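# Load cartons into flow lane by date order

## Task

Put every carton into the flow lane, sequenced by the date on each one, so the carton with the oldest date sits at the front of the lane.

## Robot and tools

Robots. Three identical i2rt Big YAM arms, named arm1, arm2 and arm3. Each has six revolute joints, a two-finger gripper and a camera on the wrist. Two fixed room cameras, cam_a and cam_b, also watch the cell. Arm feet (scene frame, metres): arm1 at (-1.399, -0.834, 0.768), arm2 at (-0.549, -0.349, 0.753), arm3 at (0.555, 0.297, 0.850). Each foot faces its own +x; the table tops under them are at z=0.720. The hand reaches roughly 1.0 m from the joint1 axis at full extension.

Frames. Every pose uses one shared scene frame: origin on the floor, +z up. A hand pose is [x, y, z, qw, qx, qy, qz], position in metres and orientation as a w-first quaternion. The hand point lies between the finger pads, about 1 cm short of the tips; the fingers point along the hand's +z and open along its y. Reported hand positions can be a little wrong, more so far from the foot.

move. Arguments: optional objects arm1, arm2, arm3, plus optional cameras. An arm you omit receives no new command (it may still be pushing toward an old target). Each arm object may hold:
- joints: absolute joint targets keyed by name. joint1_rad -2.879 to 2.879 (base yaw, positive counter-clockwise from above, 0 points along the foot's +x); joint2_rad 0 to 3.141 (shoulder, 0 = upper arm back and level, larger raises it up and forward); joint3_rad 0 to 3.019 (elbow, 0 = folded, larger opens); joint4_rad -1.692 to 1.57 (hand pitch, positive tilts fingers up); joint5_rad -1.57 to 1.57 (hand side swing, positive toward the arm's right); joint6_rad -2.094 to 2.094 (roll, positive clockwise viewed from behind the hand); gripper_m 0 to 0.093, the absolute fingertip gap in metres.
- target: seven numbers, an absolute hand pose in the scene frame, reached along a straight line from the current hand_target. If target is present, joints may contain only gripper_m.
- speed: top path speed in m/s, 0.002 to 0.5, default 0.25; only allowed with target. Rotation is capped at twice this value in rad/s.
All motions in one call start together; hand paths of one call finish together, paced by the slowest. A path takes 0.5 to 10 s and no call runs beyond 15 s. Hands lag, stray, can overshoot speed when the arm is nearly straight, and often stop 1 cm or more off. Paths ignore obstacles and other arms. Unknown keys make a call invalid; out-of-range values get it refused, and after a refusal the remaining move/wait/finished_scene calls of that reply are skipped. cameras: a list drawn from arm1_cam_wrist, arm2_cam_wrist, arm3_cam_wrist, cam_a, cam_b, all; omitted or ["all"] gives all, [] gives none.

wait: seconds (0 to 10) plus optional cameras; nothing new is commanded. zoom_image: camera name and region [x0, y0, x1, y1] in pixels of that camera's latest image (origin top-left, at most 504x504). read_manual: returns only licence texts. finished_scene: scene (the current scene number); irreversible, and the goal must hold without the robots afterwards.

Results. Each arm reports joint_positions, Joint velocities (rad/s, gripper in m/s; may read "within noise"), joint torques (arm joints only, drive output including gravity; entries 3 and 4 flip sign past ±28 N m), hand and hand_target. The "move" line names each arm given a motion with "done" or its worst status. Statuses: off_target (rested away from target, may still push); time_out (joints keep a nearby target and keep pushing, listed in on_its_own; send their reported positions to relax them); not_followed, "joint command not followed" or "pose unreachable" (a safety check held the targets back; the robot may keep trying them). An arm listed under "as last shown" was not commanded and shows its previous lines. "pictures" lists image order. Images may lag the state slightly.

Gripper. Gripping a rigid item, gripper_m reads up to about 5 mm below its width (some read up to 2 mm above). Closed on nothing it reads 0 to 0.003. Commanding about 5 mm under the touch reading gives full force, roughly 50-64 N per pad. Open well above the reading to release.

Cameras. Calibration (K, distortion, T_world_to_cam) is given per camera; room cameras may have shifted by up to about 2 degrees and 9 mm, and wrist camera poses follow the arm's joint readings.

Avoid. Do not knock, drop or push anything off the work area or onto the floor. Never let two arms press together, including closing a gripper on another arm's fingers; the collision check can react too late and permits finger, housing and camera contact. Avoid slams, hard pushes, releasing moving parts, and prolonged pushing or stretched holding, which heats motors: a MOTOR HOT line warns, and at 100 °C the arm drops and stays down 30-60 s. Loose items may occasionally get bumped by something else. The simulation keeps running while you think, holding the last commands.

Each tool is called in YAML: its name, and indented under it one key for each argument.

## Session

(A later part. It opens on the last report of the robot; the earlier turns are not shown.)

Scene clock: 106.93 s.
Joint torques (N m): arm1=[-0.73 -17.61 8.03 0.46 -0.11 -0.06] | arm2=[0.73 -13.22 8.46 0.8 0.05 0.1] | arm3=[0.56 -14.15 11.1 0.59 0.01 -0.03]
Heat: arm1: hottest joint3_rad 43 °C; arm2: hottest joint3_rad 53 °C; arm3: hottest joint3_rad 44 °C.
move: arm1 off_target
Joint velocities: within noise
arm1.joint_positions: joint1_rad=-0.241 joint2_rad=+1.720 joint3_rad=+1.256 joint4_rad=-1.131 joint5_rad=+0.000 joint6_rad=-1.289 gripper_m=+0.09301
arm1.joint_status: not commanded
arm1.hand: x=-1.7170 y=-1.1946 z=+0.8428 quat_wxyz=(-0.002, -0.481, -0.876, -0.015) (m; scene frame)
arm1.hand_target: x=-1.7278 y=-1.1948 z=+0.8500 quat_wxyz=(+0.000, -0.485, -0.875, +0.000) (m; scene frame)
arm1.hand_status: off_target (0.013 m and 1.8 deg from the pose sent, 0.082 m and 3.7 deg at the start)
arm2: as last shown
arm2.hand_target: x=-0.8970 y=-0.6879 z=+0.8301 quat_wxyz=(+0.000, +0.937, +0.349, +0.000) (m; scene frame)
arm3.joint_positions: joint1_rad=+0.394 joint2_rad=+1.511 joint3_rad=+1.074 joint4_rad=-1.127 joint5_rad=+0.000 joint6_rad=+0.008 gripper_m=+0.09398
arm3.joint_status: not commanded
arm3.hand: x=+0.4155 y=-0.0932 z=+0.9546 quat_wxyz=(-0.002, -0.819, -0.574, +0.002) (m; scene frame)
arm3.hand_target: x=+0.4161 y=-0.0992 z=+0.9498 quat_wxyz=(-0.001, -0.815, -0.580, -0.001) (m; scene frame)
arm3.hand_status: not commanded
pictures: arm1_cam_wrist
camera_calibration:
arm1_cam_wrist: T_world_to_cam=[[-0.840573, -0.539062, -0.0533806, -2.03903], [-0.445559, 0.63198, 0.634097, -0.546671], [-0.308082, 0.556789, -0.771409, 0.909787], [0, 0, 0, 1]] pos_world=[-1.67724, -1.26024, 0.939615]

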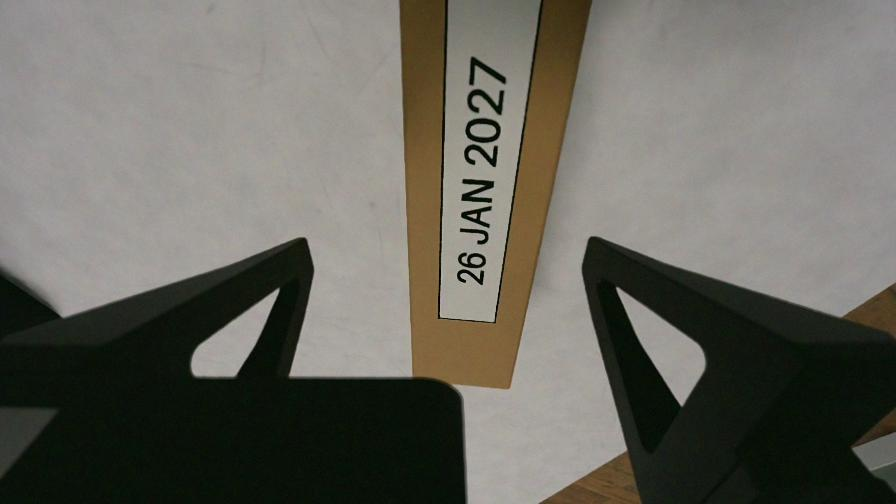

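move:
  arm1: {"target": [-1.736, -1.2025, 0.815, 0, 0.4939, 0.8695, 0], "speed": 0.2}
  arm2: {"target": [-0.899, -0.694, 0.788, 0, 0.937, 0.3493, 0], "speed": 0.2}
  cameras: []

move:
  arm1: {"target": [-1.736, -1.2025, 0.792, 0, 0.4939, 0.8695, 0], "speed": 0.15}
  arm2: {"target": [-0.899, -0.694, 0.758, 0, 0.937, 0.3493, 0], "speed": 0.15}
  cameras: ["arm1_cam_wrist", "arm2_cam_wrist"]

Scene clock: 121.07 s.
Joint torques (N m): arm1=[-0.79 -17.49 7.45 0.47 -0.12 0.11] | arm2=[0.67 -13.45 7.65 0.81 0.05 0.09] | arm3=[0.62 -14.33 11.06 0.55 0.03 -0.03]
Heat: arm1: hottest joint3_rad 43 °C; arm2: hottest joint3_rad 53 °C; arm3: hottest joint3_rad 44 °C.
move: arm1 done; arm2 off_target
Joint velocities: within noise
arm1.joint_positions: joint1_rad=-0.242 joint2_rad=+1.779 joint3_rad=+1.256 joint4_rad=-1.054 joint5_rad=+0.000 joint6_rad=-1.286 gripper_m=+0.09301
arm1.joint_status: not commanded
arm1.hand: x=-1.7272 y=-1.2053 z=+0.8148 quat_wxyz=(-0.001, -0.483, -0.876, -0.007) (m; scene frame)
arm1.hand_target: x=-1.7358 y=-1.2024 z=+0.8150 quat_wxyz=(+0.000, -0.494, -0.870, +0.000) (m; scene frame)
arm1.hand_status: done (0.009 m and 1.6 deg from the pose sent, 0.035 m and 2.4 deg at the start)
arm2.joint_positions: joint1_rad=+1.313 joint2_rad=+1.774 joint3_rad=+1.233 joint4_rad=-1.015 joint5_rad=+0.013 joint6_rad=+0.059 gripper_m=+0.09398
arm2.joint_status: not commanded
arm2.hand: x=-0.9055 y=-0.6931 z=+0.7988 quat_wxyz=(+0.004, +0.937, +0.350, -0.007) (m; scene frame)
arm2.hand_target: x=-0.8989 y=-0.6938 z=+0.7883 quat_wxyz=(+0.000, +0.937, +0.349, +0.000) (m; scene frame)
arm2.hand_status: off_target (0.013 m and 0.9 deg from the pose sent, 0.050 m and 0.4 deg at the start)
arm3: as last shown
pictures: none
No camera images: "cameras" was empty.

Scene clock: 122.23 s.
Joint torques (N m): arm1=[-0.79 -16.79 7.23 0.49 -0.11 0.1] | arm2=[0.73 -13.63 7.21 0.81 0.04 0.09] | arm3=[0.67 -14.21 11.08 0.55 0.03 -0.04]
Heat: arm1: hottest joint3_rad 43 °C; arm2: hottest joint3_rad 53 °C; arm3: hottest joint3_rad 44 °C.
move: arm1 done; arm2 off_target
Joint velocities: within noise
arm1.joint_positions: joint1_rad=-0.242 joint2_rad=+1.807 joint3_rad=+1.231 joint4_rad=-0.999 joint5_rad=+0.000 joint6_rad=-1.286 gripper_m=+0.09301
arm1.joint_status: not commanded
arm1.hand: x=-1.7272 y=-1.2053 z=+0.7935 quat_wxyz=(+0.000, -0.483, -0.876, -0.005) (m; scene frame)
arm1.hand_target: x=-1.7358 y=-1.2024 z=+0.7921 quat_wxyz=(+0.000, -0.494, -0.870, +0.000) (m; scene frame)
arm1.hand_status: done (0.009 m and 1.5 deg from the pose sent, 0.025 m and 1.6 deg at the start)
arm2.joint_positions: joint1_rad=+1.313 joint2_rad=+1.817 joint3_rad=+1.206 joint4_rad=-0.942 joint5_rad=+0.013 joint6_rad=+0.059 gripper_m=+0.09398
arm2.joint_status: not commanded
arm2.hand: x=-0.9063 y=-0.6945 z=+0.7702 quat_wxyz=(+0.005, +0.937, +0.350, -0.008) (m; scene frame)
arm2.hand_target: x=-0.8989 y=-0.6938 z=+0.7582 quat_wxyz=(+0.000, +0.937, +0.349, +0.000) (m; scene frame)
arm2.hand_status: off_target (0.014 m and 1.1 deg from the pose sent, 0.041 m and 0.9 deg at the start)
arm3: as last shown
pictures: arm1_cam_wrist, arm2_cam_wrist
camera_calibration:
arm1_cam_wrist: T_world_to_cam=[[-0.843379, -0.53626, -0.033713, -2.07299], [-0.434487, 0.643717, 0.62996, -0.476631], [-0.316121, 0.545943, -0.775895, 0.851171], [0, 0, 0, 1]] pos_world=[-1.68633, -1.26954, 0.890791]
arm2_cam_wrist: T_world_to_cam=[[-0.658468, 0.752537, 0.0103926, -0.0841478], [0.632491, 0.545839, 0.549559, 0.53702], [0.407891, 0.368441, -0.83539, 1.39181], [0, 0, 0, 1]] pos_world=[-0.962775, -0.742601, 0.868455]

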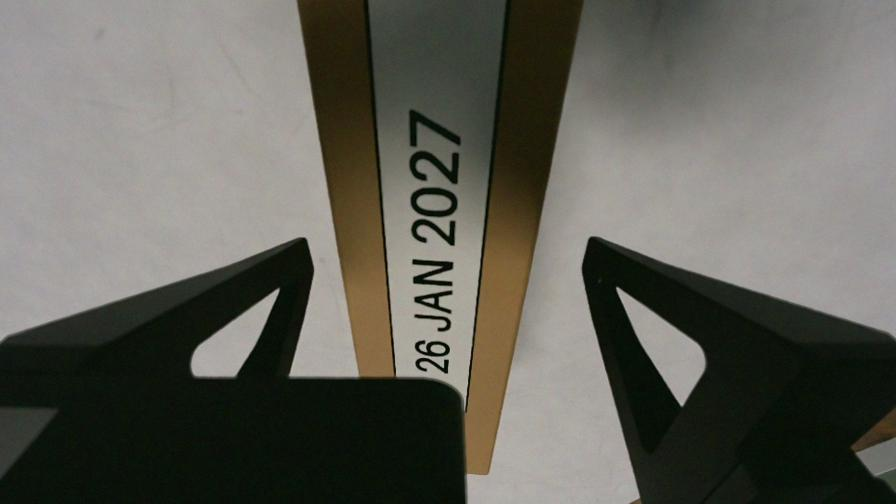

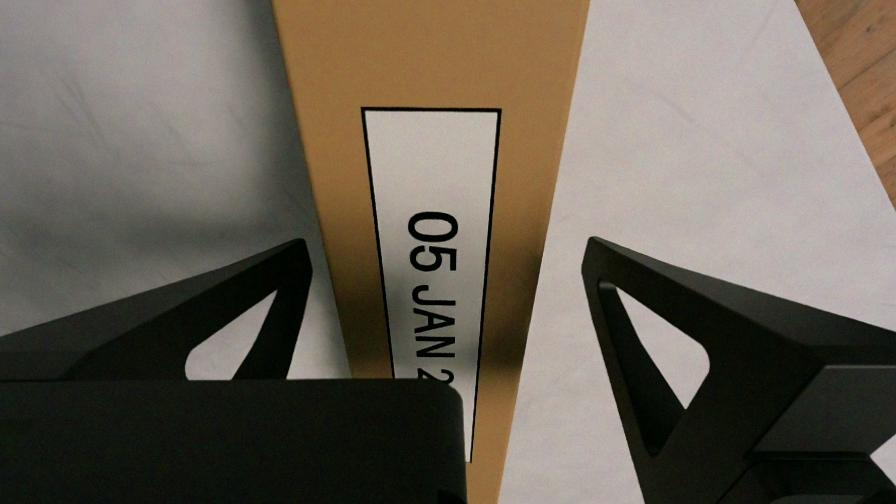

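move:
  arm1: {"target": [-1.740, -1.190, 0.789, 0, 0.4939, 0.8695, 0], "speed": 0.15}
  arm2: {"target": [-0.880, -0.682, 0.758, 0, 0.937, 0.3493, 0], "speed": 0.15}
  cameras: ["arm1_cam_wrist", "arm2_cam_wrist"]

move:
  arm1: {"joints": {"gripper_m": 0.045}}
  arm2: {"joints": {"gripper_m": 0.045}}
  cameras: ["arm2_cam_wrist"]

Scene clock: 137.63 s.
Joint torques (N m): arm1=[-0.21 -17.49 6.98 0.49 -0.1 -0.07] | arm2=[0.79 -14.39 6.68 0.77 0.04 0.09] | arm3=[0.67 -14.39 11.08 0.61 0 -0.01]
Heat: arm1: hottest joint3_rad 42 °C; arm2: hottest joint3_rad 51 °C; arm3: hottest joint3_rad 44 °C.
move: arm1 done; arm2 done
Joint velocities: within noise
arm1.joint_positions: joint1_rad=-0.268 joint2_rad=+1.807 joint3_rad=+1.209 joint4_rad=-0.984 joint5_rad=+0.000 joint6_rad=-1.293 gripper_m=+0.09301
arm1.joint_status: not commanded
arm1.hand: x=-1.7322 y=-1.1921 z=+0.7866 quat_wxyz=(-0.001, -0.491, -0.871, -0.008) (m; scene frame)
arm1.hand_target: x=-1.7400 y=-1.1899 z=+0.7891 quat_wxyz=(+0.000, -0.494, -0.869, +0.000) (m; scene frame)
arm1.hand_status: done (0.008 m and 1.0 deg from the pose sent, 0.020 m and 1.5 deg at the start)
arm2.joint_positions: joint1_rad=+1.324 joint2_rad=+1.790 joint3_rad=+1.140 joint4_rad=-0.918 joint5_rad=+0.013 joint6_rad=+0.069 gripper_m=+0.09398
arm2.joint_status: not commanded
arm2.hand: x=-0.8869 y=-0.6826 z=+0.7618 quat_wxyz=(+0.001, +0.937, +0.350, -0.001) (m; scene frame)
arm2.hand_target: x=-0.8800 y=-0.6820 z=+0.7580 quat_wxyz=(+0.000, +0.937, +0.349, +0.000) (m; scene frame)
arm2.hand_status: done (0.008 m and 0.2 deg from the pose sent, 0.032 m and 1.1 deg at the start)
arm3: as last shown
pictures: arm1_cam_wrist, arm2_cam_wrist
camera_calibration:
arm1_cam_wrist: T_world_to_cam=[[-0.853101, -0.520159, -0.0406608, -2.0625], [-0.425515, 0.648542, 0.631134, -0.462626], [-0.30192, 0.555723, -0.774608, 0.872291], [0, 0, 0, 1]] pos_world=[-1.69301, -1.25755, 0.883799]
arm2_cam_wrist: T_world_to_cam=[[-0.659357, 0.751748, 0.0111392, -0.0821103], [0.625708, 0.540473, 0.562476, 0.503382], [0.416819, 0.377842, -0.826739, 1.38035], [0, 0, 0, 1]] pos_world=[-0.944466, -0.731892, 0.858963]

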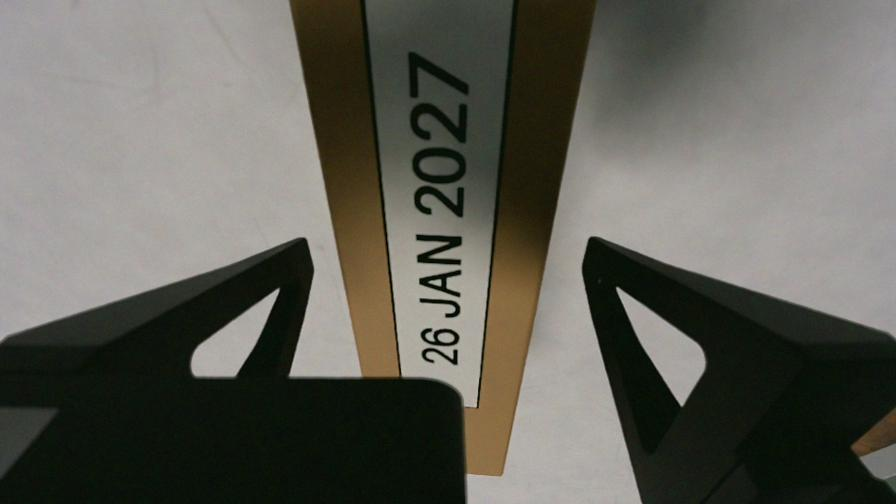

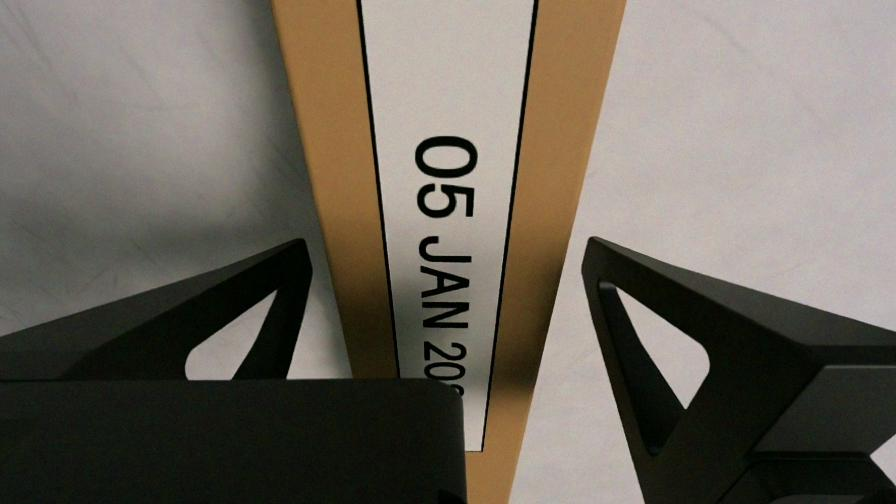

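Scene clock: 138.23 s.
Joint torques (N m): arm1=[-0.62 -17.49 7.08 0.47 -0.04 -0.06] | arm2=[0.62 -14.45 6.67 0.76 0.05 0.08] | arm3=[0.62 -14.33 11.08 0.57 0.03 -0.01]
Heat: arm1: hottest joint3_rad 42 °C; arm2: hottest joint3_rad 50 °C; arm3: hottest joint3_rad 44 °C.
move: arm1 off_target; arm2 off_target
Joint velocities: within noise
arm1.joint_positions: joint1_rad=-0.268 joint2_rad=+1.807 joint3_rad=+1.208 joint4_rad=-0.984 joint5_rad=-0.002 joint6_rad=-1.294 gripper_m=+0.05924
arm1.joint_status: gripper_m off_target (ended at +0.05928, target +0.04500)
arm1.hand: x=-1.7317 y=-1.1919 z=+0.7863 quat_wxyz=(-0.002, -0.491, -0.871, -0.009) (m; scene frame)
arm1.hand_target: x=-1.7400 y=-1.1899 z=+0.7891 quat_wxyz=(+0.000, -0.494, -0.869, +0.000) (m; scene frame)
arm1.hand_status: not commanded
arm2.joint_positions: joint1_rad=+1.324 joint2_rad=+1.790 joint3_rad=+1.140 joint4_rad=-0.918 joint5_rad=+0.013 joint6_rad=+0.070 gripper_m=+0.06076
arm2.joint_status: gripper_m off_target (ended at +0.06079, target +0.04500)
arm2.hand: x=-0.8868 y=-0.6829 z=+0.7620 quat_wxyz=(+0.002, +0.937, +0.350, -0.002) (m; scene frame)
arm2.hand_target: x=-0.8802 y=-0.6819 z=+0.7581 quat_wxyz=(+0.000, +0.937, +0.349, +0.000) (m; scene frame)
arm2.hand_status: not commanded
arm3: as last shown
pictures: arm2_cam_wrist
camera_calibration:
arm2_cam_wrist: T_world_to_cam=[[-0.659005, 0.752057, 0.011062, -0.0812067], [0.626262, 0.540511, 0.561821, 0.50431], [0.416542, 0.377171, -0.827185, 1.38022], [0, 0, 0, 1]] pos_world=[-0.944266, -0.732093, 0.859263]

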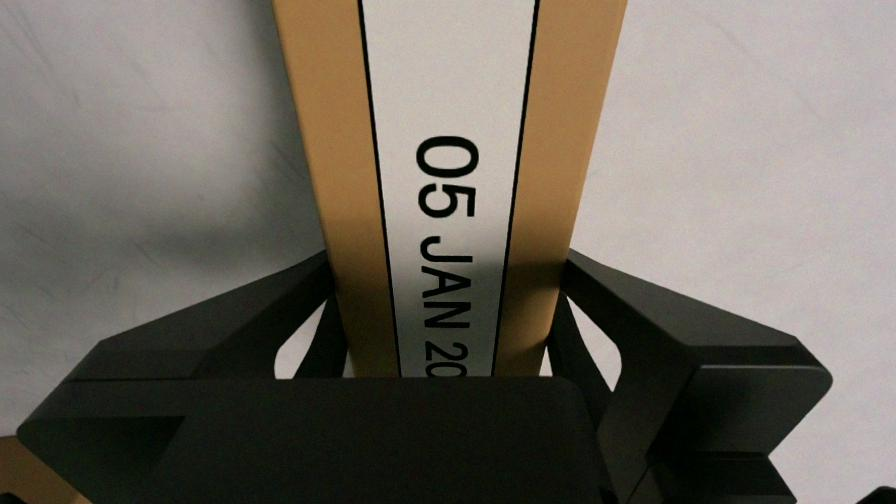

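move:
  arm1: {"target": [-1.732, -1.187, 0.95, 0, 0.4939, 0.8695, 0], "speed": 0.25}
  arm2: {"target": [-0.880, -0.679, 0.94, 0, 0.937, 0.3493, 0], "speed": 0.25}
  cameras: []

move:
  arm1: {"joints": {"joint1_rad": 2.37, "joint2_rad": 1.8165, "joint3_rad": 1.67, "joint4_rad": -1.46, "joint5_rad": 0, "joint6_rad": -0.405}}
  arm2: {"joints": {"joint1_rad": -2.03, "joint2_rad": 1.518, "joint3_rad": 1.414, "joint4_rad": -1.466, "joint5_rad": 0, "joint6_rad": 0}}
  cameras: ["arm2_cam_wrist", "arm1_cam_wrist"]

move:
  arm2: {"target": [0.025, 0.010, 0.915, 0.0293, -0.2779, 0.96, 0.0085], "speed": 0.3}
  arm1: {"target": [-0.863, -0.658, 0.85, 0.0205, -0.3534, 0.9352, 0.0078], "speed": 0.25}
  cameras: ["arm2_cam_wrist"]

Scene clock: 149.47 s.
Joint torques (N m): arm1=[-0.03 -17.14 13.45 -0.54 -0.06 0.01] | arm2=[0.73 -12.57 15.49 -0.31 0.02 0.09] | arm3=[0.56 -14.33 11.07 0.55 0.02 -0.01]
Heat: arm1: hottest joint3_rad 41 °C; arm2: hottest joint3_rad 50 °C; arm3: hottest joint3_rad 45 °C.
move: arm1 off_target; arm2 off_target
Joint velocities: within noise
arm1.joint_positions: joint1_rad=-0.268 joint2_rad=+1.631 joint3_rad=+1.349 joint4_rad=-1.354 joint5_rad=-0.001 joint6_rad=-1.294 gripper_m=+0.05926
arm1.joint_status: not commanded
arm1.hand: x=-1.7146 y=-1.1738 z=+0.9181 quat_wxyz=(-0.008, -0.491, -0.871, -0.034) (m; scene frame)
arm1.hand_target: x=-1.7306 y=-1.1855 z=+0.9501 quat_wxyz=(+0.000, -0.494, -0.870, +0.000) (m; scene frame)
arm1.hand_status: off_target (0.039 m and 4.1 deg from the pose sent, 0.164 m and 1.1 deg at the start)
arm2.joint_positions: joint1_rad=+1.324 joint2_rad=+1.577 joint3_rad=+1.296 joint4_rad=-1.359 joint5_rad=+0.013 joint6_rad=+0.070 gripper_m=+0.06076
arm2.joint_status: not commanded
arm2.hand: x=-0.8648 y=-0.6578 z=+0.9113 quat_wxyz=(-0.013, +0.936, +0.350, +0.031) (m; scene frame)
arm2.hand_target: x=-0.8785 y=-0.6774 z=+0.9404 quat_wxyz=(+0.001, +0.937, +0.349, +0.000) (m; scene frame)
arm2.hand_status: off_target (0.039 m and 3.9 deg from the pose sent, 0.178 m and 0.3 deg at the start)
arm3: as last shown
pictures: none
No camera images: "cameras" was empty.

Scene clock: 152.13 s.
Joint torques (N m): arm1=[-0.03 -23.12 10.84 -0.51 0.01 0.11] | arm2=[0.03 -14.39 13.24 -0.25 -0.07 -0.1] | arm3=[0.56 -14.39 11.03 0.59 0.03 -0.03]
Heat: arm1: hottest joint3_rad 42 °C; arm2: hottest joint3_rad 51 °C; arm3: hottest joint3_rad 45 °C.
move: arm1 done; arm2 done
Joint velocities: within noise
arm1.joint_positions: joint1_rad=+2.374 joint2_rad=+1.858 joint3_rad=+1.637 joint4_rad=-1.446 joint5_rad=+0.001 joint6_rad=-0.412 gripper_m=+0.05928
arm1.joint_status: all done
arm1.hand: x=-0.8836 y=-0.6635 z=+0.9154 quat_wxyz=(+0.047, +0.359, -0.932, -0.004) (m; scene frame)
arm1.hand_target: x=-0.8774 y=-0.6639 z=+0.9496 quat_wxyz=(+0.016, +0.354, -0.935, -0.003) (m; scene frame)
arm1.hand_status: not commanded
arm2.joint_positions: joint1_rad=-2.033 joint2_rad=+1.543 joint3_rad=+1.368 joint4_rad=-1.456 joint5_rad=+0.001 joint6_rad=+0.009 gripper_m=+0.06076
arm2.joint_status: all done
arm2.hand: x=-0.1791 y=-0.1099 z=+0.9528 quat_wxyz=(+0.026, +0.276, -0.961, +0.016) (m; scene frame)
arm2.hand_target: x=-0.1724 y=-0.1032 z=+0.9803 quat_wxyz=(-0.003, +0.282, -0.959, +0.007) (m; scene frame)
arm2.hand_status: not commanded
arm3: as last shown
pictures: arm1_cam_wrist, arm2_cam_wrist
camera_calibration:
arm1_cam_wrist: T_world_to_cam=[[0.669198, -0.740204, -0.0653576, 0.163281], [-0.506481, -0.518712, 0.688778, -1.42434], [-0.543738, -0.427826, -0.72202, 0.0201602], [0, 0, 0, 1]] pos_world=[-0.819706, -0.609334, 1.00628]
arm2_cam_wrist: T_world_to_cam=[[0.53613, -0.843635, 0.0290416, -0.0262697], [-0.676453, -0.408797, 0.612614, -0.741796], [-0.504951, -0.348086, -0.789848, 0.746861], [0, 0, 0, 1]] pos_world=[-0.110578, -0.0654337, 1.0451]

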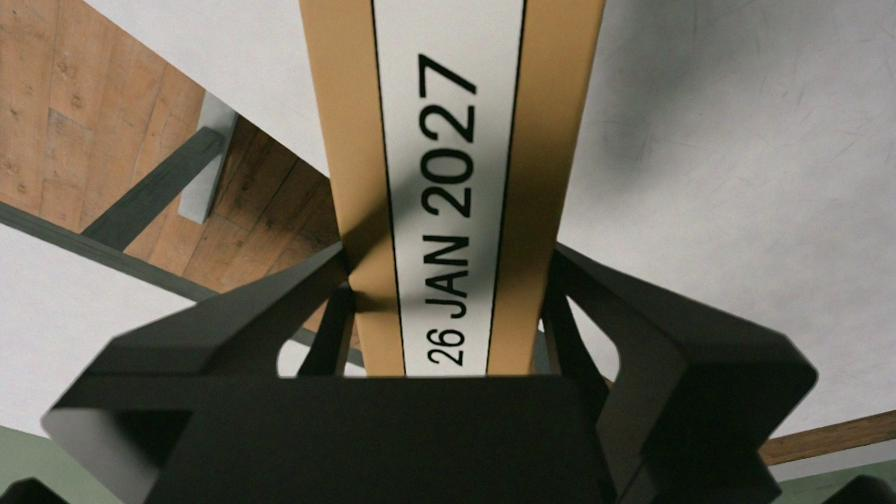

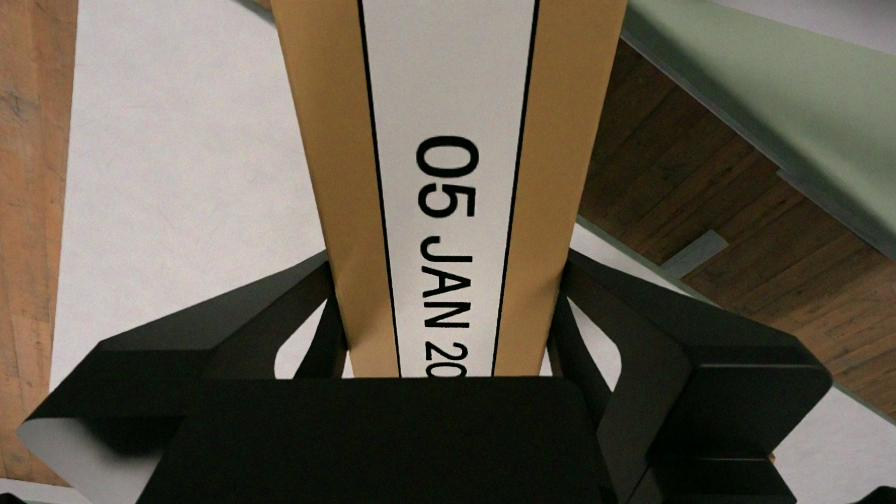

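Scene clock: 154.13 s.
Joint torques (N m): arm1=[0.38 -22.01 9.11 0.47 -0.12 0.08] | arm2=[-0.91 -21.54 16.72 -0.17 -0.11 -0.12] | arm3=[0.5 -14.1 11.06 0.62 0.01 -0.03]
Heat: arm1: hottest joint3_rad 42 °C; arm2: hottest joint3_rad 51 °C; arm3: hottest joint3_rad 45 °C.
move: arm1 off_target; arm2 off_target
Joint velocities: within noise
arm1.joint_positions: joint1_rad=+2.374 joint2_rad=+1.906 joint3_rad=+1.471 joint4_rad=-1.156 joint5_rad=-0.010 joint6_rad=-0.412 gripper_m=+0.05928
arm1.joint_status: not commanded
arm1.hand: x=-0.8756 y=-0.6583 z=+0.8285 quat_wxyz=(+0.008, +0.359, -0.933, -0.008) (m; scene frame)
arm1.hand_target: x=-0.8635 y=-0.6582 z=+0.8501 quat_wxyz=(-0.020, +0.353, -0.935, -0.008) (m; scene frame)
arm1.hand_status: off_target (0.025 m and 3.3 deg from the pose sent, 0.069 m and 7.7 deg at the start)
arm2.joint_positions: joint1_rad=-2.040 joint2_rad=+2.120 joint3_rad=+2.001 joint4_rad=-1.469 joint5_rad=-0.013 joint6_rad=+0.001 gripper_m=+0.06076
arm2.joint_status: not commanded
arm2.hand: x=+0.0011 y=+0.0017 z=+0.8810 quat_wxyz=(+0.007, +0.277, -0.961, +0.003) (m; scene frame)
arm2.hand_target: x=+0.0224 y=+0.0083 z=+0.9155 quat_wxyz=(-0.030, +0.278, -0.960, -0.008) (m; scene frame)
arm2.hand_status: off_target (0.042 m and 4.4 deg from the pose sent, 0.240 m and 6.9 deg at the start)
arm3: as last shown
pictures: arm2_cam_wrist
camera_calibration:
arm2_cam_wrist: T_world_to_cam=[[0.535898, -0.844149, 0.015001, -0.0144008], [-0.6933, -0.429855, 0.578411, -0.500053], [-0.481817, -0.32037, -0.815608, 0.842468], [0, 0, 0, 1]] pos_world=[0.0669458, 0.0427944, 0.976575]

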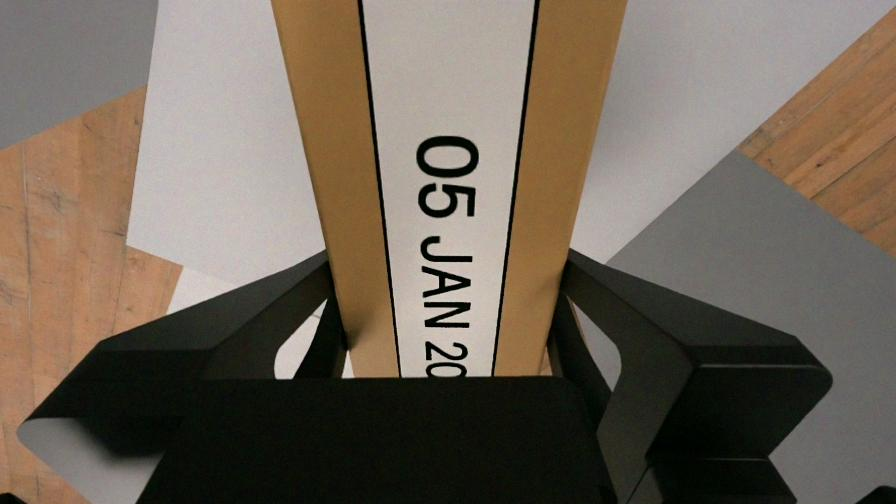

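move:
  arm2: {"target": [0.030, 0.012, 0.830, 0, -0.2779, 0.9606, 0], "speed": 0.2}
  arm1: {"target": [-0.863, -0.658, 0.812, 0.0205, -0.3534, 0.9352, 0.0078], "speed": 0.15}
  cameras: []

move:
  arm2: {"target": [0.026, 0.008, 0.798, 0, -0.2779, 0.9606, 0], "speed": 0.12}
  arm1: {"target": [-0.863, -0.658, 0.795, 0.0205, -0.3534, 0.9352, 0.0078], "speed": 0.1}
  cameras: []

move:
  arm2: {"target": [0.026, 0.008, 0.785, 0, -0.2779, 0.9606, 0], "speed": 0.08}
  arm1: {"target": [-0.863, -0.658, 0.786, 0.0205, -0.3534, 0.9352, 0.0078], "speed": 0.08}
  cameras: ["arm2_cam_wrist", "arm1_cam_wrist"]

Scene clock: 160.40 s.
Joint torques (N m): arm1=[0.38 -21.54 8.53 0.44 -0.02 0.07] | arm2=[-0.79 -24.23 12.75 0.4 -0.09 -0.12] | arm3=[0.62 -14.33 11.11 0.58 0.01 -0.02]
Heat: arm1: hottest joint3_rad 42 °C; arm2: hottest joint3_rad 53 °C; arm3: hottest joint3_rad 45 °C.
move: arm1 off_target; arm2 off_target
Joint velocities: within noise
arm1.joint_positions: joint1_rad=+2.374 joint2_rad=+1.942 joint3_rad=+1.429 joint4_rad=-1.068 joint5_rad=-0.012 joint6_rad=-0.412 gripper_m=+0.05928
arm1.joint_status: not commanded
arm1.hand: x=-0.8747 y=-0.6575 z=+0.7954 quat_wxyz=(+0.002, +0.359, -0.933, -0.008) (m; scene frame)
arm1.hand_target: x=-0.8633 y=-0.6582 z=+0.8122 quat_wxyz=(-0.020, +0.353, -0.935, -0.008) (m; scene frame)
arm1.hand_status: off_target (0.020 m and 2.7 deg from the pose sent, 0.021 m and 3.3 deg at the start)
arm2.joint_positions: joint1_rad=-2.040 joint2_rad=+2.247 joint3_rad=+2.001 joint4_rad=-1.398 joint5_rad=-0.013 joint6_rad=+0.001 gripper_m=+0.06076
arm2.joint_status: not commanded
arm2.hand: x=+0.0119 y=+0.0071 z=+0.7995 quat_wxyz=(+0.034, +0.276, -0.960, +0.011) (m; scene frame)
arm2.hand_target: x=+0.0288 y=+0.0111 z=+0.8303 quat_wxyz=(+0.000, +0.278, -0.961, +0.000) (m; scene frame)
arm2.hand_status: off_target (0.036 m and 4.1 deg from the pose sent, 0.059 m and 0.9 deg at the start)
arm3.joint_positions: joint1_rad=+0.394 joint2_rad=+1.511 joint3_rad=+1.074 joint4_rad=-1.127 joint5_rad=+0.000 joint6_rad=+0.008 gripper_m=+0.09398
arm3.joint_status: not commanded
arm3.hand: x=+0.4155 y=-0.0932 z=+0.9546 quat_wxyz=(-0.002, -0.819, -0.574, +0.002) (m; scene frame)
arm3.hand_target: x=+0.4161 y=-0.0992 z=+0.9498 quat_wxyz=(-0.001, -0.815, -0.580, -0.001) (m; scene frame)
arm3.hand_status: not commanded
pictures: none
No camera images: "cameras" was empty.

Scene clock: 161.50 s.
Joint torques (N m): arm1=[0.32 -19.9 8.03 0.61 0.01 0.07] | arm2=[-0.97 -24 9.06 0.65 -0.11 -0.12] | arm3=[0.5 -14.27 11.04 0.57 0.03 -0.01]
Heat: arm1: hottest joint3_rad 42 °C; arm2: hottest joint3_rad 53 °C; arm3: hottest joint3_rad 45 °C.
move: arm1 done; arm2 done
Joint velocities: within noise
arm1.joint_positions: joint1_rad=+2.374 joint2_rad=+1.942 joint3_rad=+1.418 joint4_rad=-1.033 joint5_rad=-0.013 joint6_rad=-0.412 gripper_m=+0.05928
arm1.joint_status: not commanded
arm1.hand: x=-0.8711 y=-0.6562 z=+0.7917 quat_wxyz=(-0.009, +0.359, -0.933, -0.008) (m; scene frame)
arm1.hand_target: x=-0.8630 y=-0.6582 z=+0.7950 quat_wxyz=(-0.020, +0.353, -0.935, -0.008) (m; scene frame)
arm1.hand_status: done (0.009 m and 1.4 deg from the pose sent, 0.012 m and 2.7 deg at the start)
arm2.joint_positions: joint1_rad=-2.040 joint2_rad=+2.247 joint3_rad=+1.978 joint4_rad=-1.321 joint5_rad=-0.013 joint6_rad=+0.000 gripper_m=+0.06076
arm2.joint_status: not commanded
arm2.hand: x=+0.0214 y=+0.0129 z=+0.7904 quat_wxyz=(+0.008, +0.277, -0.961, +0.003) (m; scene frame)
arm2.hand_target: x=+0.0259 y=+0.0080 z=+0.7979 quat_wxyz=(+0.000, +0.278, -0.961, +0.000) (m; scene frame)
arm2.hand_status: done (0.010 m and 1.0 deg from the pose sent, 0.014 m and 4.1 deg at the start)
arm3: as last shown
pictures: none
No camera images: "cameras" was empty.

Scene clock: 162.47 s.
Joint torques (N m): arm1=[0.21 -18.78 7.68 1.11 0.03 0.07] | arm2=[-0.91 -22.77 8.61 0.65 -0.09 -0.12] | arm3=[0.56 -14.33 11.1 0.54 0.03 -0.02]
Heat: arm1: hottest joint3_rad 42 °C; arm2: hottest joint3_rad 53 °C; arm3: hottest joint3_rad 45 °C.
move: arm1 done; arm2 done
Joint velocities: within noise
arm1.joint_positions: joint1_rad=+2.374 joint2_rad=+1.942 joint3_rad=+1.415 joint4_rad=-1.028 joint5_rad=-0.014 joint6_rad=-0.412 gripper_m=+0.05928
arm1.joint_status: not commanded
arm1.hand: x=-0.8714 y=-0.6561 z=+0.7905 quat_wxyz=(-0.010, +0.359, -0.933, -0.009) (m; scene frame)
arm1.hand_target: x=-0.8631 y=-0.6581 z=+0.7861 quat_wxyz=(-0.020, +0.353, -0.935, -0.008) (m; scene frame)
arm1.hand_status: done (0.010 m and 1.3 deg from the pose sent, 0.010 m and 1.5 deg at the start)
arm2.joint_positions: joint1_rad=-2.040 joint2_rad=+2.247 joint3_rad=+1.968 joint4_rad=-1.294 joint5_rad=-0.013 joint6_rad=+0.000 gripper_m=+0.06076
arm2.joint_status: not commanded
arm2.hand: x=+0.0243 y=+0.0145 z=+0.7869 quat_wxyz=(+0.000, +0.277, -0.961, +0.001) (m; scene frame)
arm2.hand_target: x=+0.0260 y=+0.0080 z=+0.7850 quat_wxyz=(+0.000, +0.278, -0.961, +0.000) (m; scene frame)
arm2.hand_status: done (0.007 m and 0.1 deg from the pose sent, 0.009 m and 1.0 deg at the start)
arm3: as last shown
pictures: arm1_cam_wrist, arm2_cam_wrist
camera_calibration:
arm1_cam_wrist: T_world_to_cam=[[0.673251, -0.738662, -0.0333502, 0.131699], [-0.573834, -0.5504, 0.606445, -1.34279], [-0.466313, -0.389152, -0.794426, 0.0898084], [0, 0, 0, 1]] pos_world=[-0.817328, -0.606844, 0.890069]
arm2_cam_wrist: T_world_to_cam=[[0.536917, -0.843514, 0.0143154, -0.0140809], [-0.700386, -0.436225, 0.564948, -0.413212], [-0.470297, -0.313357, -0.825002, 0.788024], [0, 0, 0, 1]] pos_world=[0.088758, 0.054802, 0.883767]

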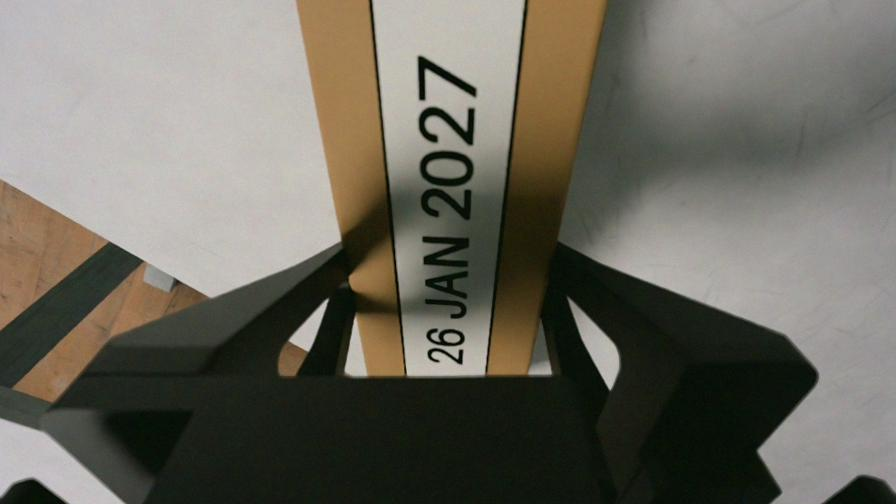

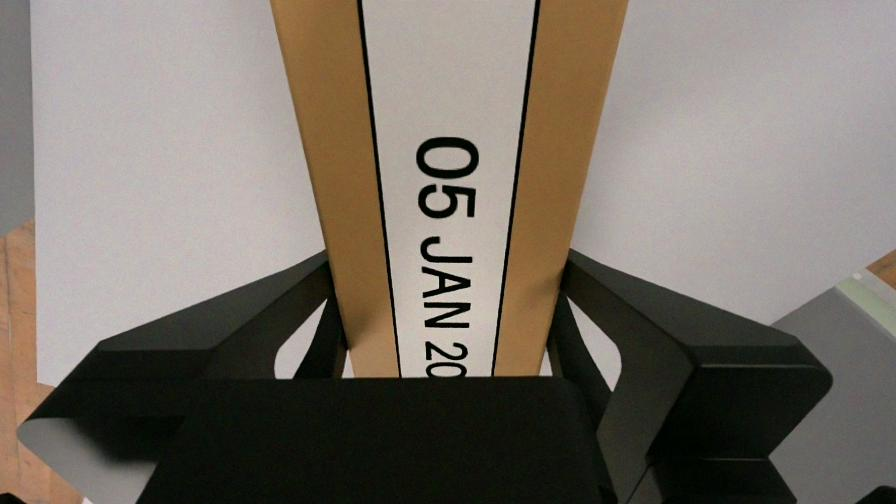

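move:
  arm1: {"joints": {"gripper_m": 0.093}}
  arm2: {"joints": {"gripper_m": 0.093}}
  cameras: ["arm2_cam_wrist"]

move:
  arm1: {"target": [-0.868, -0.657, 0.93, 0, -0.3584, 0.9336, 0], "speed": 0.3}
  arm2: {"target": [-0.18, -0.118, 0.98, 0, -0.2779, 0.9606, 0], "speed": 0.3}
  cameras: ["arm2_cam_wrist"]

move:
  arm1: {"joints": {"joint1_rad": 0.217, "joint2_rad": 0.596, "joint3_rad": 1.195, "joint4_rad": -1.207, "joint5_rad": 0, "joint6_rad": 0}}
  arm2: {"joints": {"joint1_rad": 2.154, "joint2_rad": 1.515, "joint3_rad": 1.33, "joint4_rad": -1.371, "joint5_rad": 0, "joint6_rad": -0.853}}
  arm3: {"joints": {"joint1_rad": -0.344, "joint2_rad": 1.824, "joint3_rad": 1.545, "joint4_rad": -1.29, "joint5_rad": 0, "joint6_rad": -0.09}}
  cameras: ["arm2_cam_wrist", "arm3_cam_wrist"]

Scene clock: 173.03 s.
Joint torques (N m): arm1=[0.26 -19.08 7.66 0.59 0.01 0.08] | arm2=[-0.91 -22.71 8.65 0.64 -0.08 -0.11] | arm3=[0.62 -14.15 11.1 0.54 0.03 -0.02]
Heat: arm1: hottest joint3_rad 42 °C; arm2: hottest joint3_rad 52 °C; arm3: hottest joint3_rad 45 °C.
move: arm1 done; arm2 done
Joint velocities: within noise
arm1.joint_positions: joint1_rad=+2.374 joint2_rad=+1.944 joint3_rad=+1.415 joint4_rad=-1.013 joint5_rad=-0.013 joint6_rad=-0.412 gripper_m=+0.09286
arm1.joint_status: all done
arm1.hand: x=-0.8681 y=-0.6552 z=+0.7895 quat_wxyz=(-0.017, +0.359, -0.933, -0.008) (m; scene frame)
arm1.hand_target: x=-0.8631 y=-0.6582 z=+0.7861 quat_wxyz=(-0.020, +0.353, -0.935, -0.008) (m; scene frame)
arm1.hand_status: not commanded
arm2.joint_positions: joint1_rad=-2.040 joint2_rad=+2.244 joint3_rad=+1.968 joint4_rad=-1.294 joint5_rad=-0.013 joint6_rad=+0.000 gripper_m=+0.09288
arm2.joint_status: all done
arm2.hand: x=+0.0245 y=+0.0146 z=+0.7886 quat_wxyz=(-0.002, +0.277, -0.961, +0.000) (m; scene frame)
arm2.hand_target: x=+0.0260 y=+0.0081 z=+0.7852 quat_wxyz=(+0.000, +0.278, -0.961, +0.000) (m; scene frame)
arm2.hand_status: not commanded
arm3: as last shown
pictures: arm2_cam_wrist
camera_calibration:
arm2_cam_wrist: T_world_to_cam=[[0.536947, -0.843495, 0.0143111, -0.0140251], [-0.701585, -0.437062, 0.562811, -0.41225], [-0.468473, -0.31224, -0.826462, 0.790776], [0, 0, 0, 1]] pos_world=[0.0887599, 0.0549031, 0.885765]

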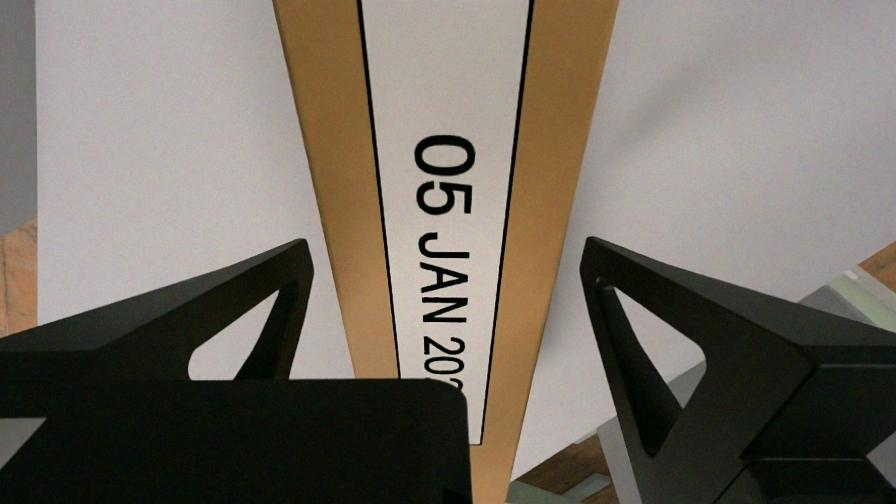

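Scene clock: 175.00 s.
Joint torques (N m): arm1=[1.08 -20.48 12.49 -0.31 0.11 0.08] | arm2=[-0.91 -10.4 8.57 0.01 -0.1 -0.11] | arm3=[0.73 -14.27 11.1 0.59 0.03 -0.03]
Heat: arm1: hottest joint3_rad 42 °C; arm2: hottest joint3_rad 52 °C; arm3: hottest joint3_rad 45 °C.
move: arm1 off_target; arm2 off_target
Joint velocities: within noise
arm1.joint_positions: joint1_rad=+2.374 joint2_rad=+1.843 joint3_rad=+1.583 joint4_rad=-1.372 joint5_rad=+0.002 joint6_rad=-0.412 gripper_m=+0.09293
arm1.joint_status: not commanded
arm1.hand: x=-0.8834 y=-0.6636 z=+0.9033 quat_wxyz=(+0.029, +0.359, -0.933, -0.002) (m; scene frame)
arm1.hand_target: x=-0.8692 y=-0.6575 z=+0.9302 quat_wxyz=(+0.000, +0.358, -0.934, +0.000) (m; scene frame)
arm1.hand_status: off_target (0.032 m and 3.3 deg from the pose sent, 0.140 m and 2.1 deg at the start)
arm2.joint_positions: joint1_rad=-2.044 joint2_rad=+1.471 joint3_rad=+1.392 joint4_rad=-1.456 joint5_rad=-0.013 joint6_rad=-0.004 gripper_m=+0.09294
arm2.joint_status: not commanded
arm2.hand: x=-0.1776 y=-0.1109 z=+0.9923 quat_wxyz=(-0.019, +0.278, -0.960, -0.005) (m; scene frame)
arm2.hand_target: x=-0.1802 y=-0.1180 z=+0.9803 quat_wxyz=(+0.000, +0.278, -0.961, +0.000) (m; scene frame)
arm2.hand_status: off_target (0.014 m and 2.2 deg from the pose sent, 0.310 m and 0.2 deg at the start)
arm3: as last shown
pictures: arm2_cam_wrist
camera_calibration:
arm2_cam_wrist: T_world_to_cam=[[0.537564, -0.843096, 0.0146119, -0.0144013], [-0.717396, -0.448173, 0.53337, -0.698421], [-0.443134, -0.297203, -0.845756, 0.850507], [0, 0, 0, 1]] pos_world=[-0.116414, -0.0723813, 1.09205]

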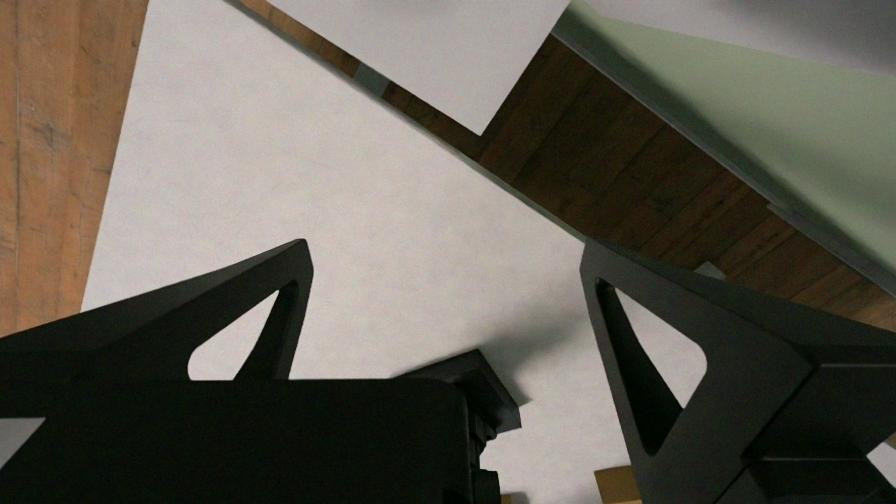

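Scene clock: 177.80 s.
Joint torques (N m): arm1=[-0.56 0.38 9.22 1.61 0 0.11] | arm2=[0.03 -12.28 8.49 0.02 -0.06 -0.11] | arm3=[0.85 -22.48 13.29 0.01 0 -0.01]
Heat: arm1: hottest joint3_rad 42 °C; arm2: hottest joint3_rad 52 °C; arm3: hottest joint3_rad 45 °C.
move: arm1 done; arm2 done; arm3 done
Joint velocities: within noise
arm1.joint_positions: joint1_rad=+0.234 joint2_rad=+0.593 joint3_rad=+1.190 joint4_rad=-1.213 joint5_rad=+0.002 joint6_rad=-0.007 gripper_m=+0.09298
arm1.joint_status: all done
arm1.hand: x=-1.4647 y=-1.0908 z=+1.2370 quat_wxyz=(-0.279, -0.700, -0.549, +0.362) (m; scene frame)
arm1.hand_target: x=-1.4690 y=-1.0911 z=+1.2400 quat_wxyz=(-0.280, -0.705, -0.540, +0.365) (m; scene frame)
arm1.hand_status: not commanded
arm2.joint_positions: joint1_rad=+2.153 joint2_rad=+1.520 joint3_rad=+1.348 joint4_rad=-1.362 joint5_rad=-0.001 joint6_rad=-0.842 gripper_m=+0.09303
arm2.joint_status: all done
arm2.hand: x=-0.5316 y=-0.8019 z=+0.9595 quat_wxyz=(+0.014, +0.336, +0.941, -0.020) (m; scene frame)
arm2.hand_target: x=-0.5314 y=-0.7939 z=+0.9546 quat_wxyz=(+0.009, +0.331, +0.944, -0.011) (m; scene frame)
arm2.hand_status: not commanded
arm3.joint_positions: joint1_rad=-0.351 joint2_rad=+1.818 joint3_rad=+1.515 joint4_rad=-1.281 joint5_rad=+0.001 joint6_rad=-0.082 gripper_m=+0.09398
arm3.joint_status: all done
arm3.hand: x=+0.0748 y=+0.0451 z=+0.9703 quat_wxyz=(+0.001, -0.960, -0.280, -0.007) (m; scene frame)
arm3.hand_target: x=+0.0693 y=+0.0378 z=+0.9782 quat_wxyz=(-0.001, -0.958, -0.287, +0.000) (m; scene frame)
arm3.hand_status: not commanded
pictures: arm2_cam_wrist, arm3_cam_wrist
camera_calibration:
arm2_cam_wrist: T_world_to_cam=[[-0.630073, -0.775371, 0.0425295, -0.999516], [-0.64251, 0.551301, 0.532211, -0.402114], [-0.436107, 0.308006, -0.845543, 0.949384], [0, 0, 0, 1]] pos_world=[-0.474097, -0.845725, 1.05926]
arm3_cam_wrist: T_world_to_cam=[[-0.523895, 0.851776, -0.00353756, 0.00510912], [0.675568, 0.418039, 0.607331, -0.656809], [0.518788, 0.315788, -0.794441, 0.840754], [0, 0, 0, 1]] pos_world=[0.0102229, 0.0047203, 1.06685]

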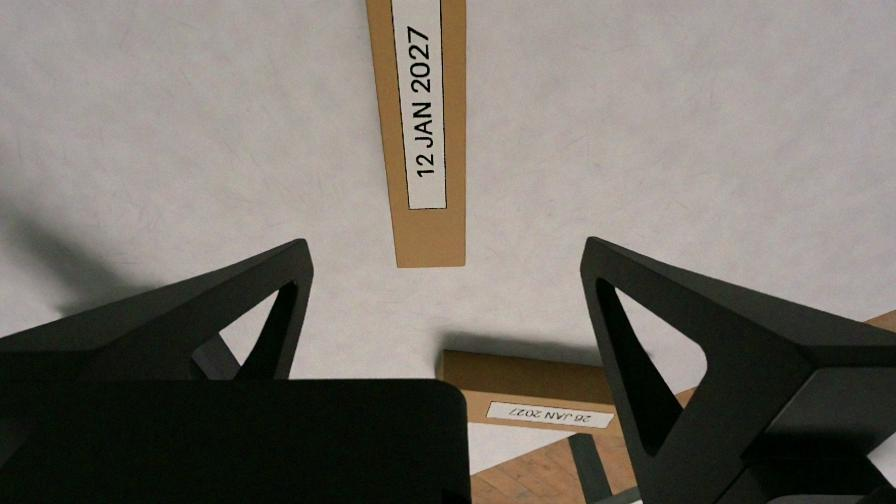

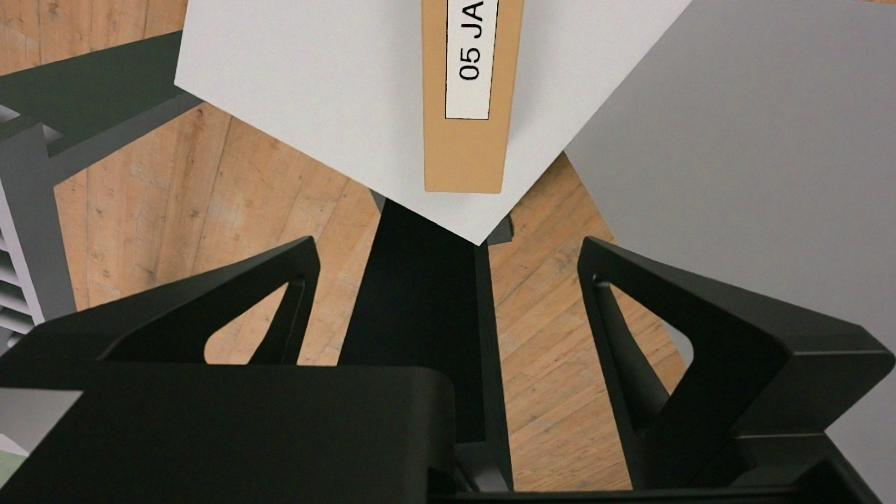

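move:
  arm2: {"target": [-0.517, -0.804, 0.825, 0, 0.3239, 0.9461, 0], "speed": 0.25}
  arm3: {"target": [-0.009, 0.0165, 0.885, -0.0022, -0.9646, -0.2639, 0.0082], "speed": 0.25}
  cameras: []

move:
  arm2: {"target": [-0.517, -0.804, 0.79, 0, 0.3239, 0.9461, 0], "speed": 0.2}
  arm3: {"target": [-0.003, 0.0205, 0.838, -0.0022, -0.9646, -0.2639, 0.0082], "speed": 0.25}
  cameras: ["arm2_cam_wrist", "arm3_cam_wrist"]

Scene clock: 191.40 s.
Joint torques (N m): arm1=[-0.62 0.32 9.21 1.59 0 0.11] | arm2=[0.56 -12.22 8.18 0.75 -0.02 0.04] | arm3=[-0.97 -25.82 13.64 0.49 -0.01 0.14]
Heat: arm1: hottest joint3_rad 42 °C; arm2: hottest joint3_rad 52 °C; arm3: hottest joint3_rad 44 °C.
move: arm2 done; arm3 off_target
Joint velocities: within noise
arm1: as last shown
arm2.joint_positions: joint1_rad=+2.176 joint2_rad=+1.661 joint3_rad=+1.164 joint4_rad=-1.078 joint5_rad=+0.007 joint6_rad=-0.842 gripper_m=+0.09303
arm2.joint_status: not commanded
arm2.hand: x=-0.5209 y=-0.8056 z=+0.8320 quat_wxyz=(+0.002, +0.325, +0.946, -0.003) (m; scene frame)
arm2.hand_target: x=-0.5171 y=-0.8040 z=+0.8251 quat_wxyz=(+0.000, +0.324, +0.946, +0.000) (m; scene frame)
arm2.hand_status: done (0.008 m and 0.5 deg from the pose sent, 0.135 m and 3.2 deg at the start)
arm3.joint_positions: joint1_rad=-0.364 joint2_rad=+2.077 joint3_rad=+1.673 joint4_rad=-1.173 joint5_rad=+0.001 joint6_rad=-0.079 gripper_m=+0.09398
arm3.joint_status: not commanded
arm3.hand: x=+0.0069 y=+0.0184 z=+0.8816 quat_wxyz=(+0.001, -0.962, -0.272, -0.004) (m; scene frame)
arm3.hand_target: x=-0.0085 y=+0.0168 z=+0.8851 quat_wxyz=(-0.002, -0.964, -0.264, +0.008) (m; scene frame)
arm3.hand_status: off_target (0.016 m and 1.8 deg from the pose sent, 0.123 m and 2.6 deg at the start)
pictures: none
No camera images: "cameras" was empty.

Scene clock: 192.57 s.
Joint torques (N m): arm1=[-0.62 0.44 9.21 1.59 0 0.11] | arm2=[0.62 -11.46 7.27 0.76 -0.02 0.04] | arm3=[-0.67 -24.76 9.88 0.79 -0.02 0.12]
Heat: arm1: hottest joint3_rad 42 °C; arm2: hottest joint3_rad 52 °C; arm3: hottest joint3_rad 44 °C.
move: arm2 off_target; arm3 off_target
Joint velocities: within noise
arm1: as last shown
arm2.joint_positions: joint1_rad=+2.176 joint2_rad=+1.705 joint3_rad=+1.128 joint4_rad=-0.988 joint5_rad=+0.007 joint6_rad=-0.842 gripper_m=+0.09303
arm2.joint_status: not commanded
arm2.hand: x=-0.5204 y=-0.8088 z=+0.8008 quat_wxyz=(+0.004, +0.325, +0.946, -0.008) (m; scene frame)
arm2.hand_target: x=-0.5171 y=-0.8038 z=+0.7902 quat_wxyz=(+0.000, +0.324, +0.946, +0.000) (m; scene frame)
arm2.hand_status: off_target (0.012 m and 1.0 deg from the pose sent, 0.042 m and 0.5 deg at the start)
arm3.joint_positions: joint1_rad=-0.364 joint2_rad=+2.102 joint3_rad=+1.640 joint4_rad=-1.071 joint5_rad=+0.001 joint6_rad=-0.079 gripper_m=+0.09398
arm3.joint_status: not commanded
arm3.hand: x=-0.0006 y=+0.0146 z=+0.8551 quat_wxyz=(-0.003, -0.962, -0.272, +0.017) (m; scene frame)
arm3.hand_target: x=-0.0026 y=+0.0206 z=+0.8383 quat_wxyz=(-0.002, -0.964, -0.264, +0.008) (m; scene frame)
arm3.hand_status: off_target (0.018 m and 1.4 deg from the pose sent, 0.045 m and 1.7 deg at the start)
pictures: arm2_cam_wrist, arm3_cam_wrist
camera_calibration:
arm2_cam_wrist: T_world_to_cam=[[-0.611583, -0.790794, 0.0247279, -0.979611], [-0.649767, 0.519857, 0.554573, -0.353784], [-0.451408, 0.3231, -0.831768, 0.815424], [0, 0, 0, 1]] pos_world=[-0.460902, -0.854216, 0.898666]
arm3_cam_wrist: T_world_to_cam=[[-0.510621, 0.859806, -0.000325681, -0.0116936], [0.707768, 0.420544, 0.567634, -0.489243], [0.488192, 0.289615, -0.823281, 0.823133], [0, 0, 0, 1]] pos_world=[-0.0615473, -0.0225895, 0.955377]

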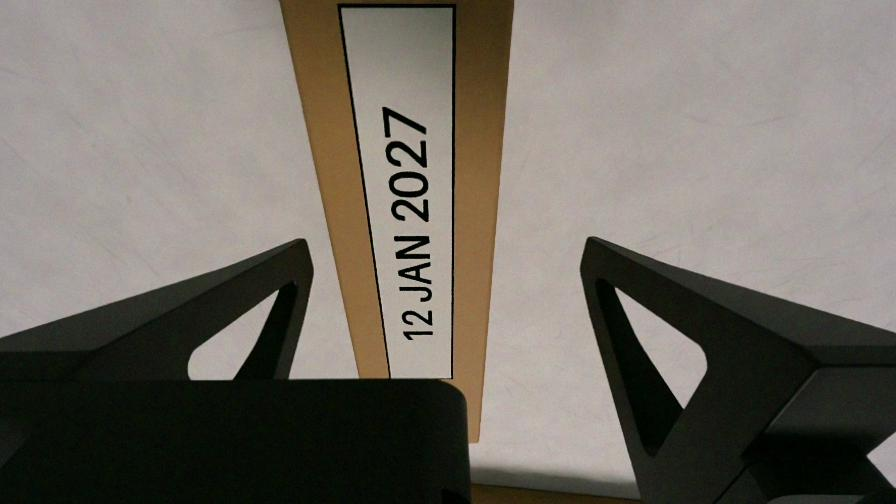

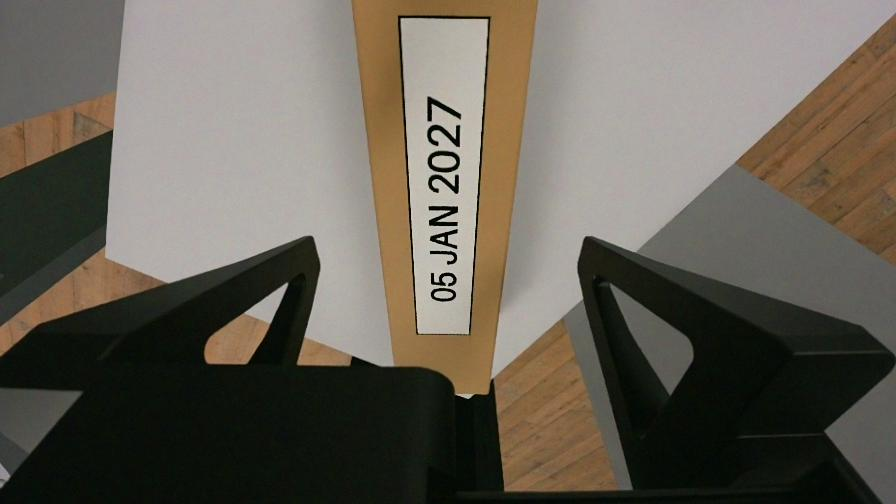

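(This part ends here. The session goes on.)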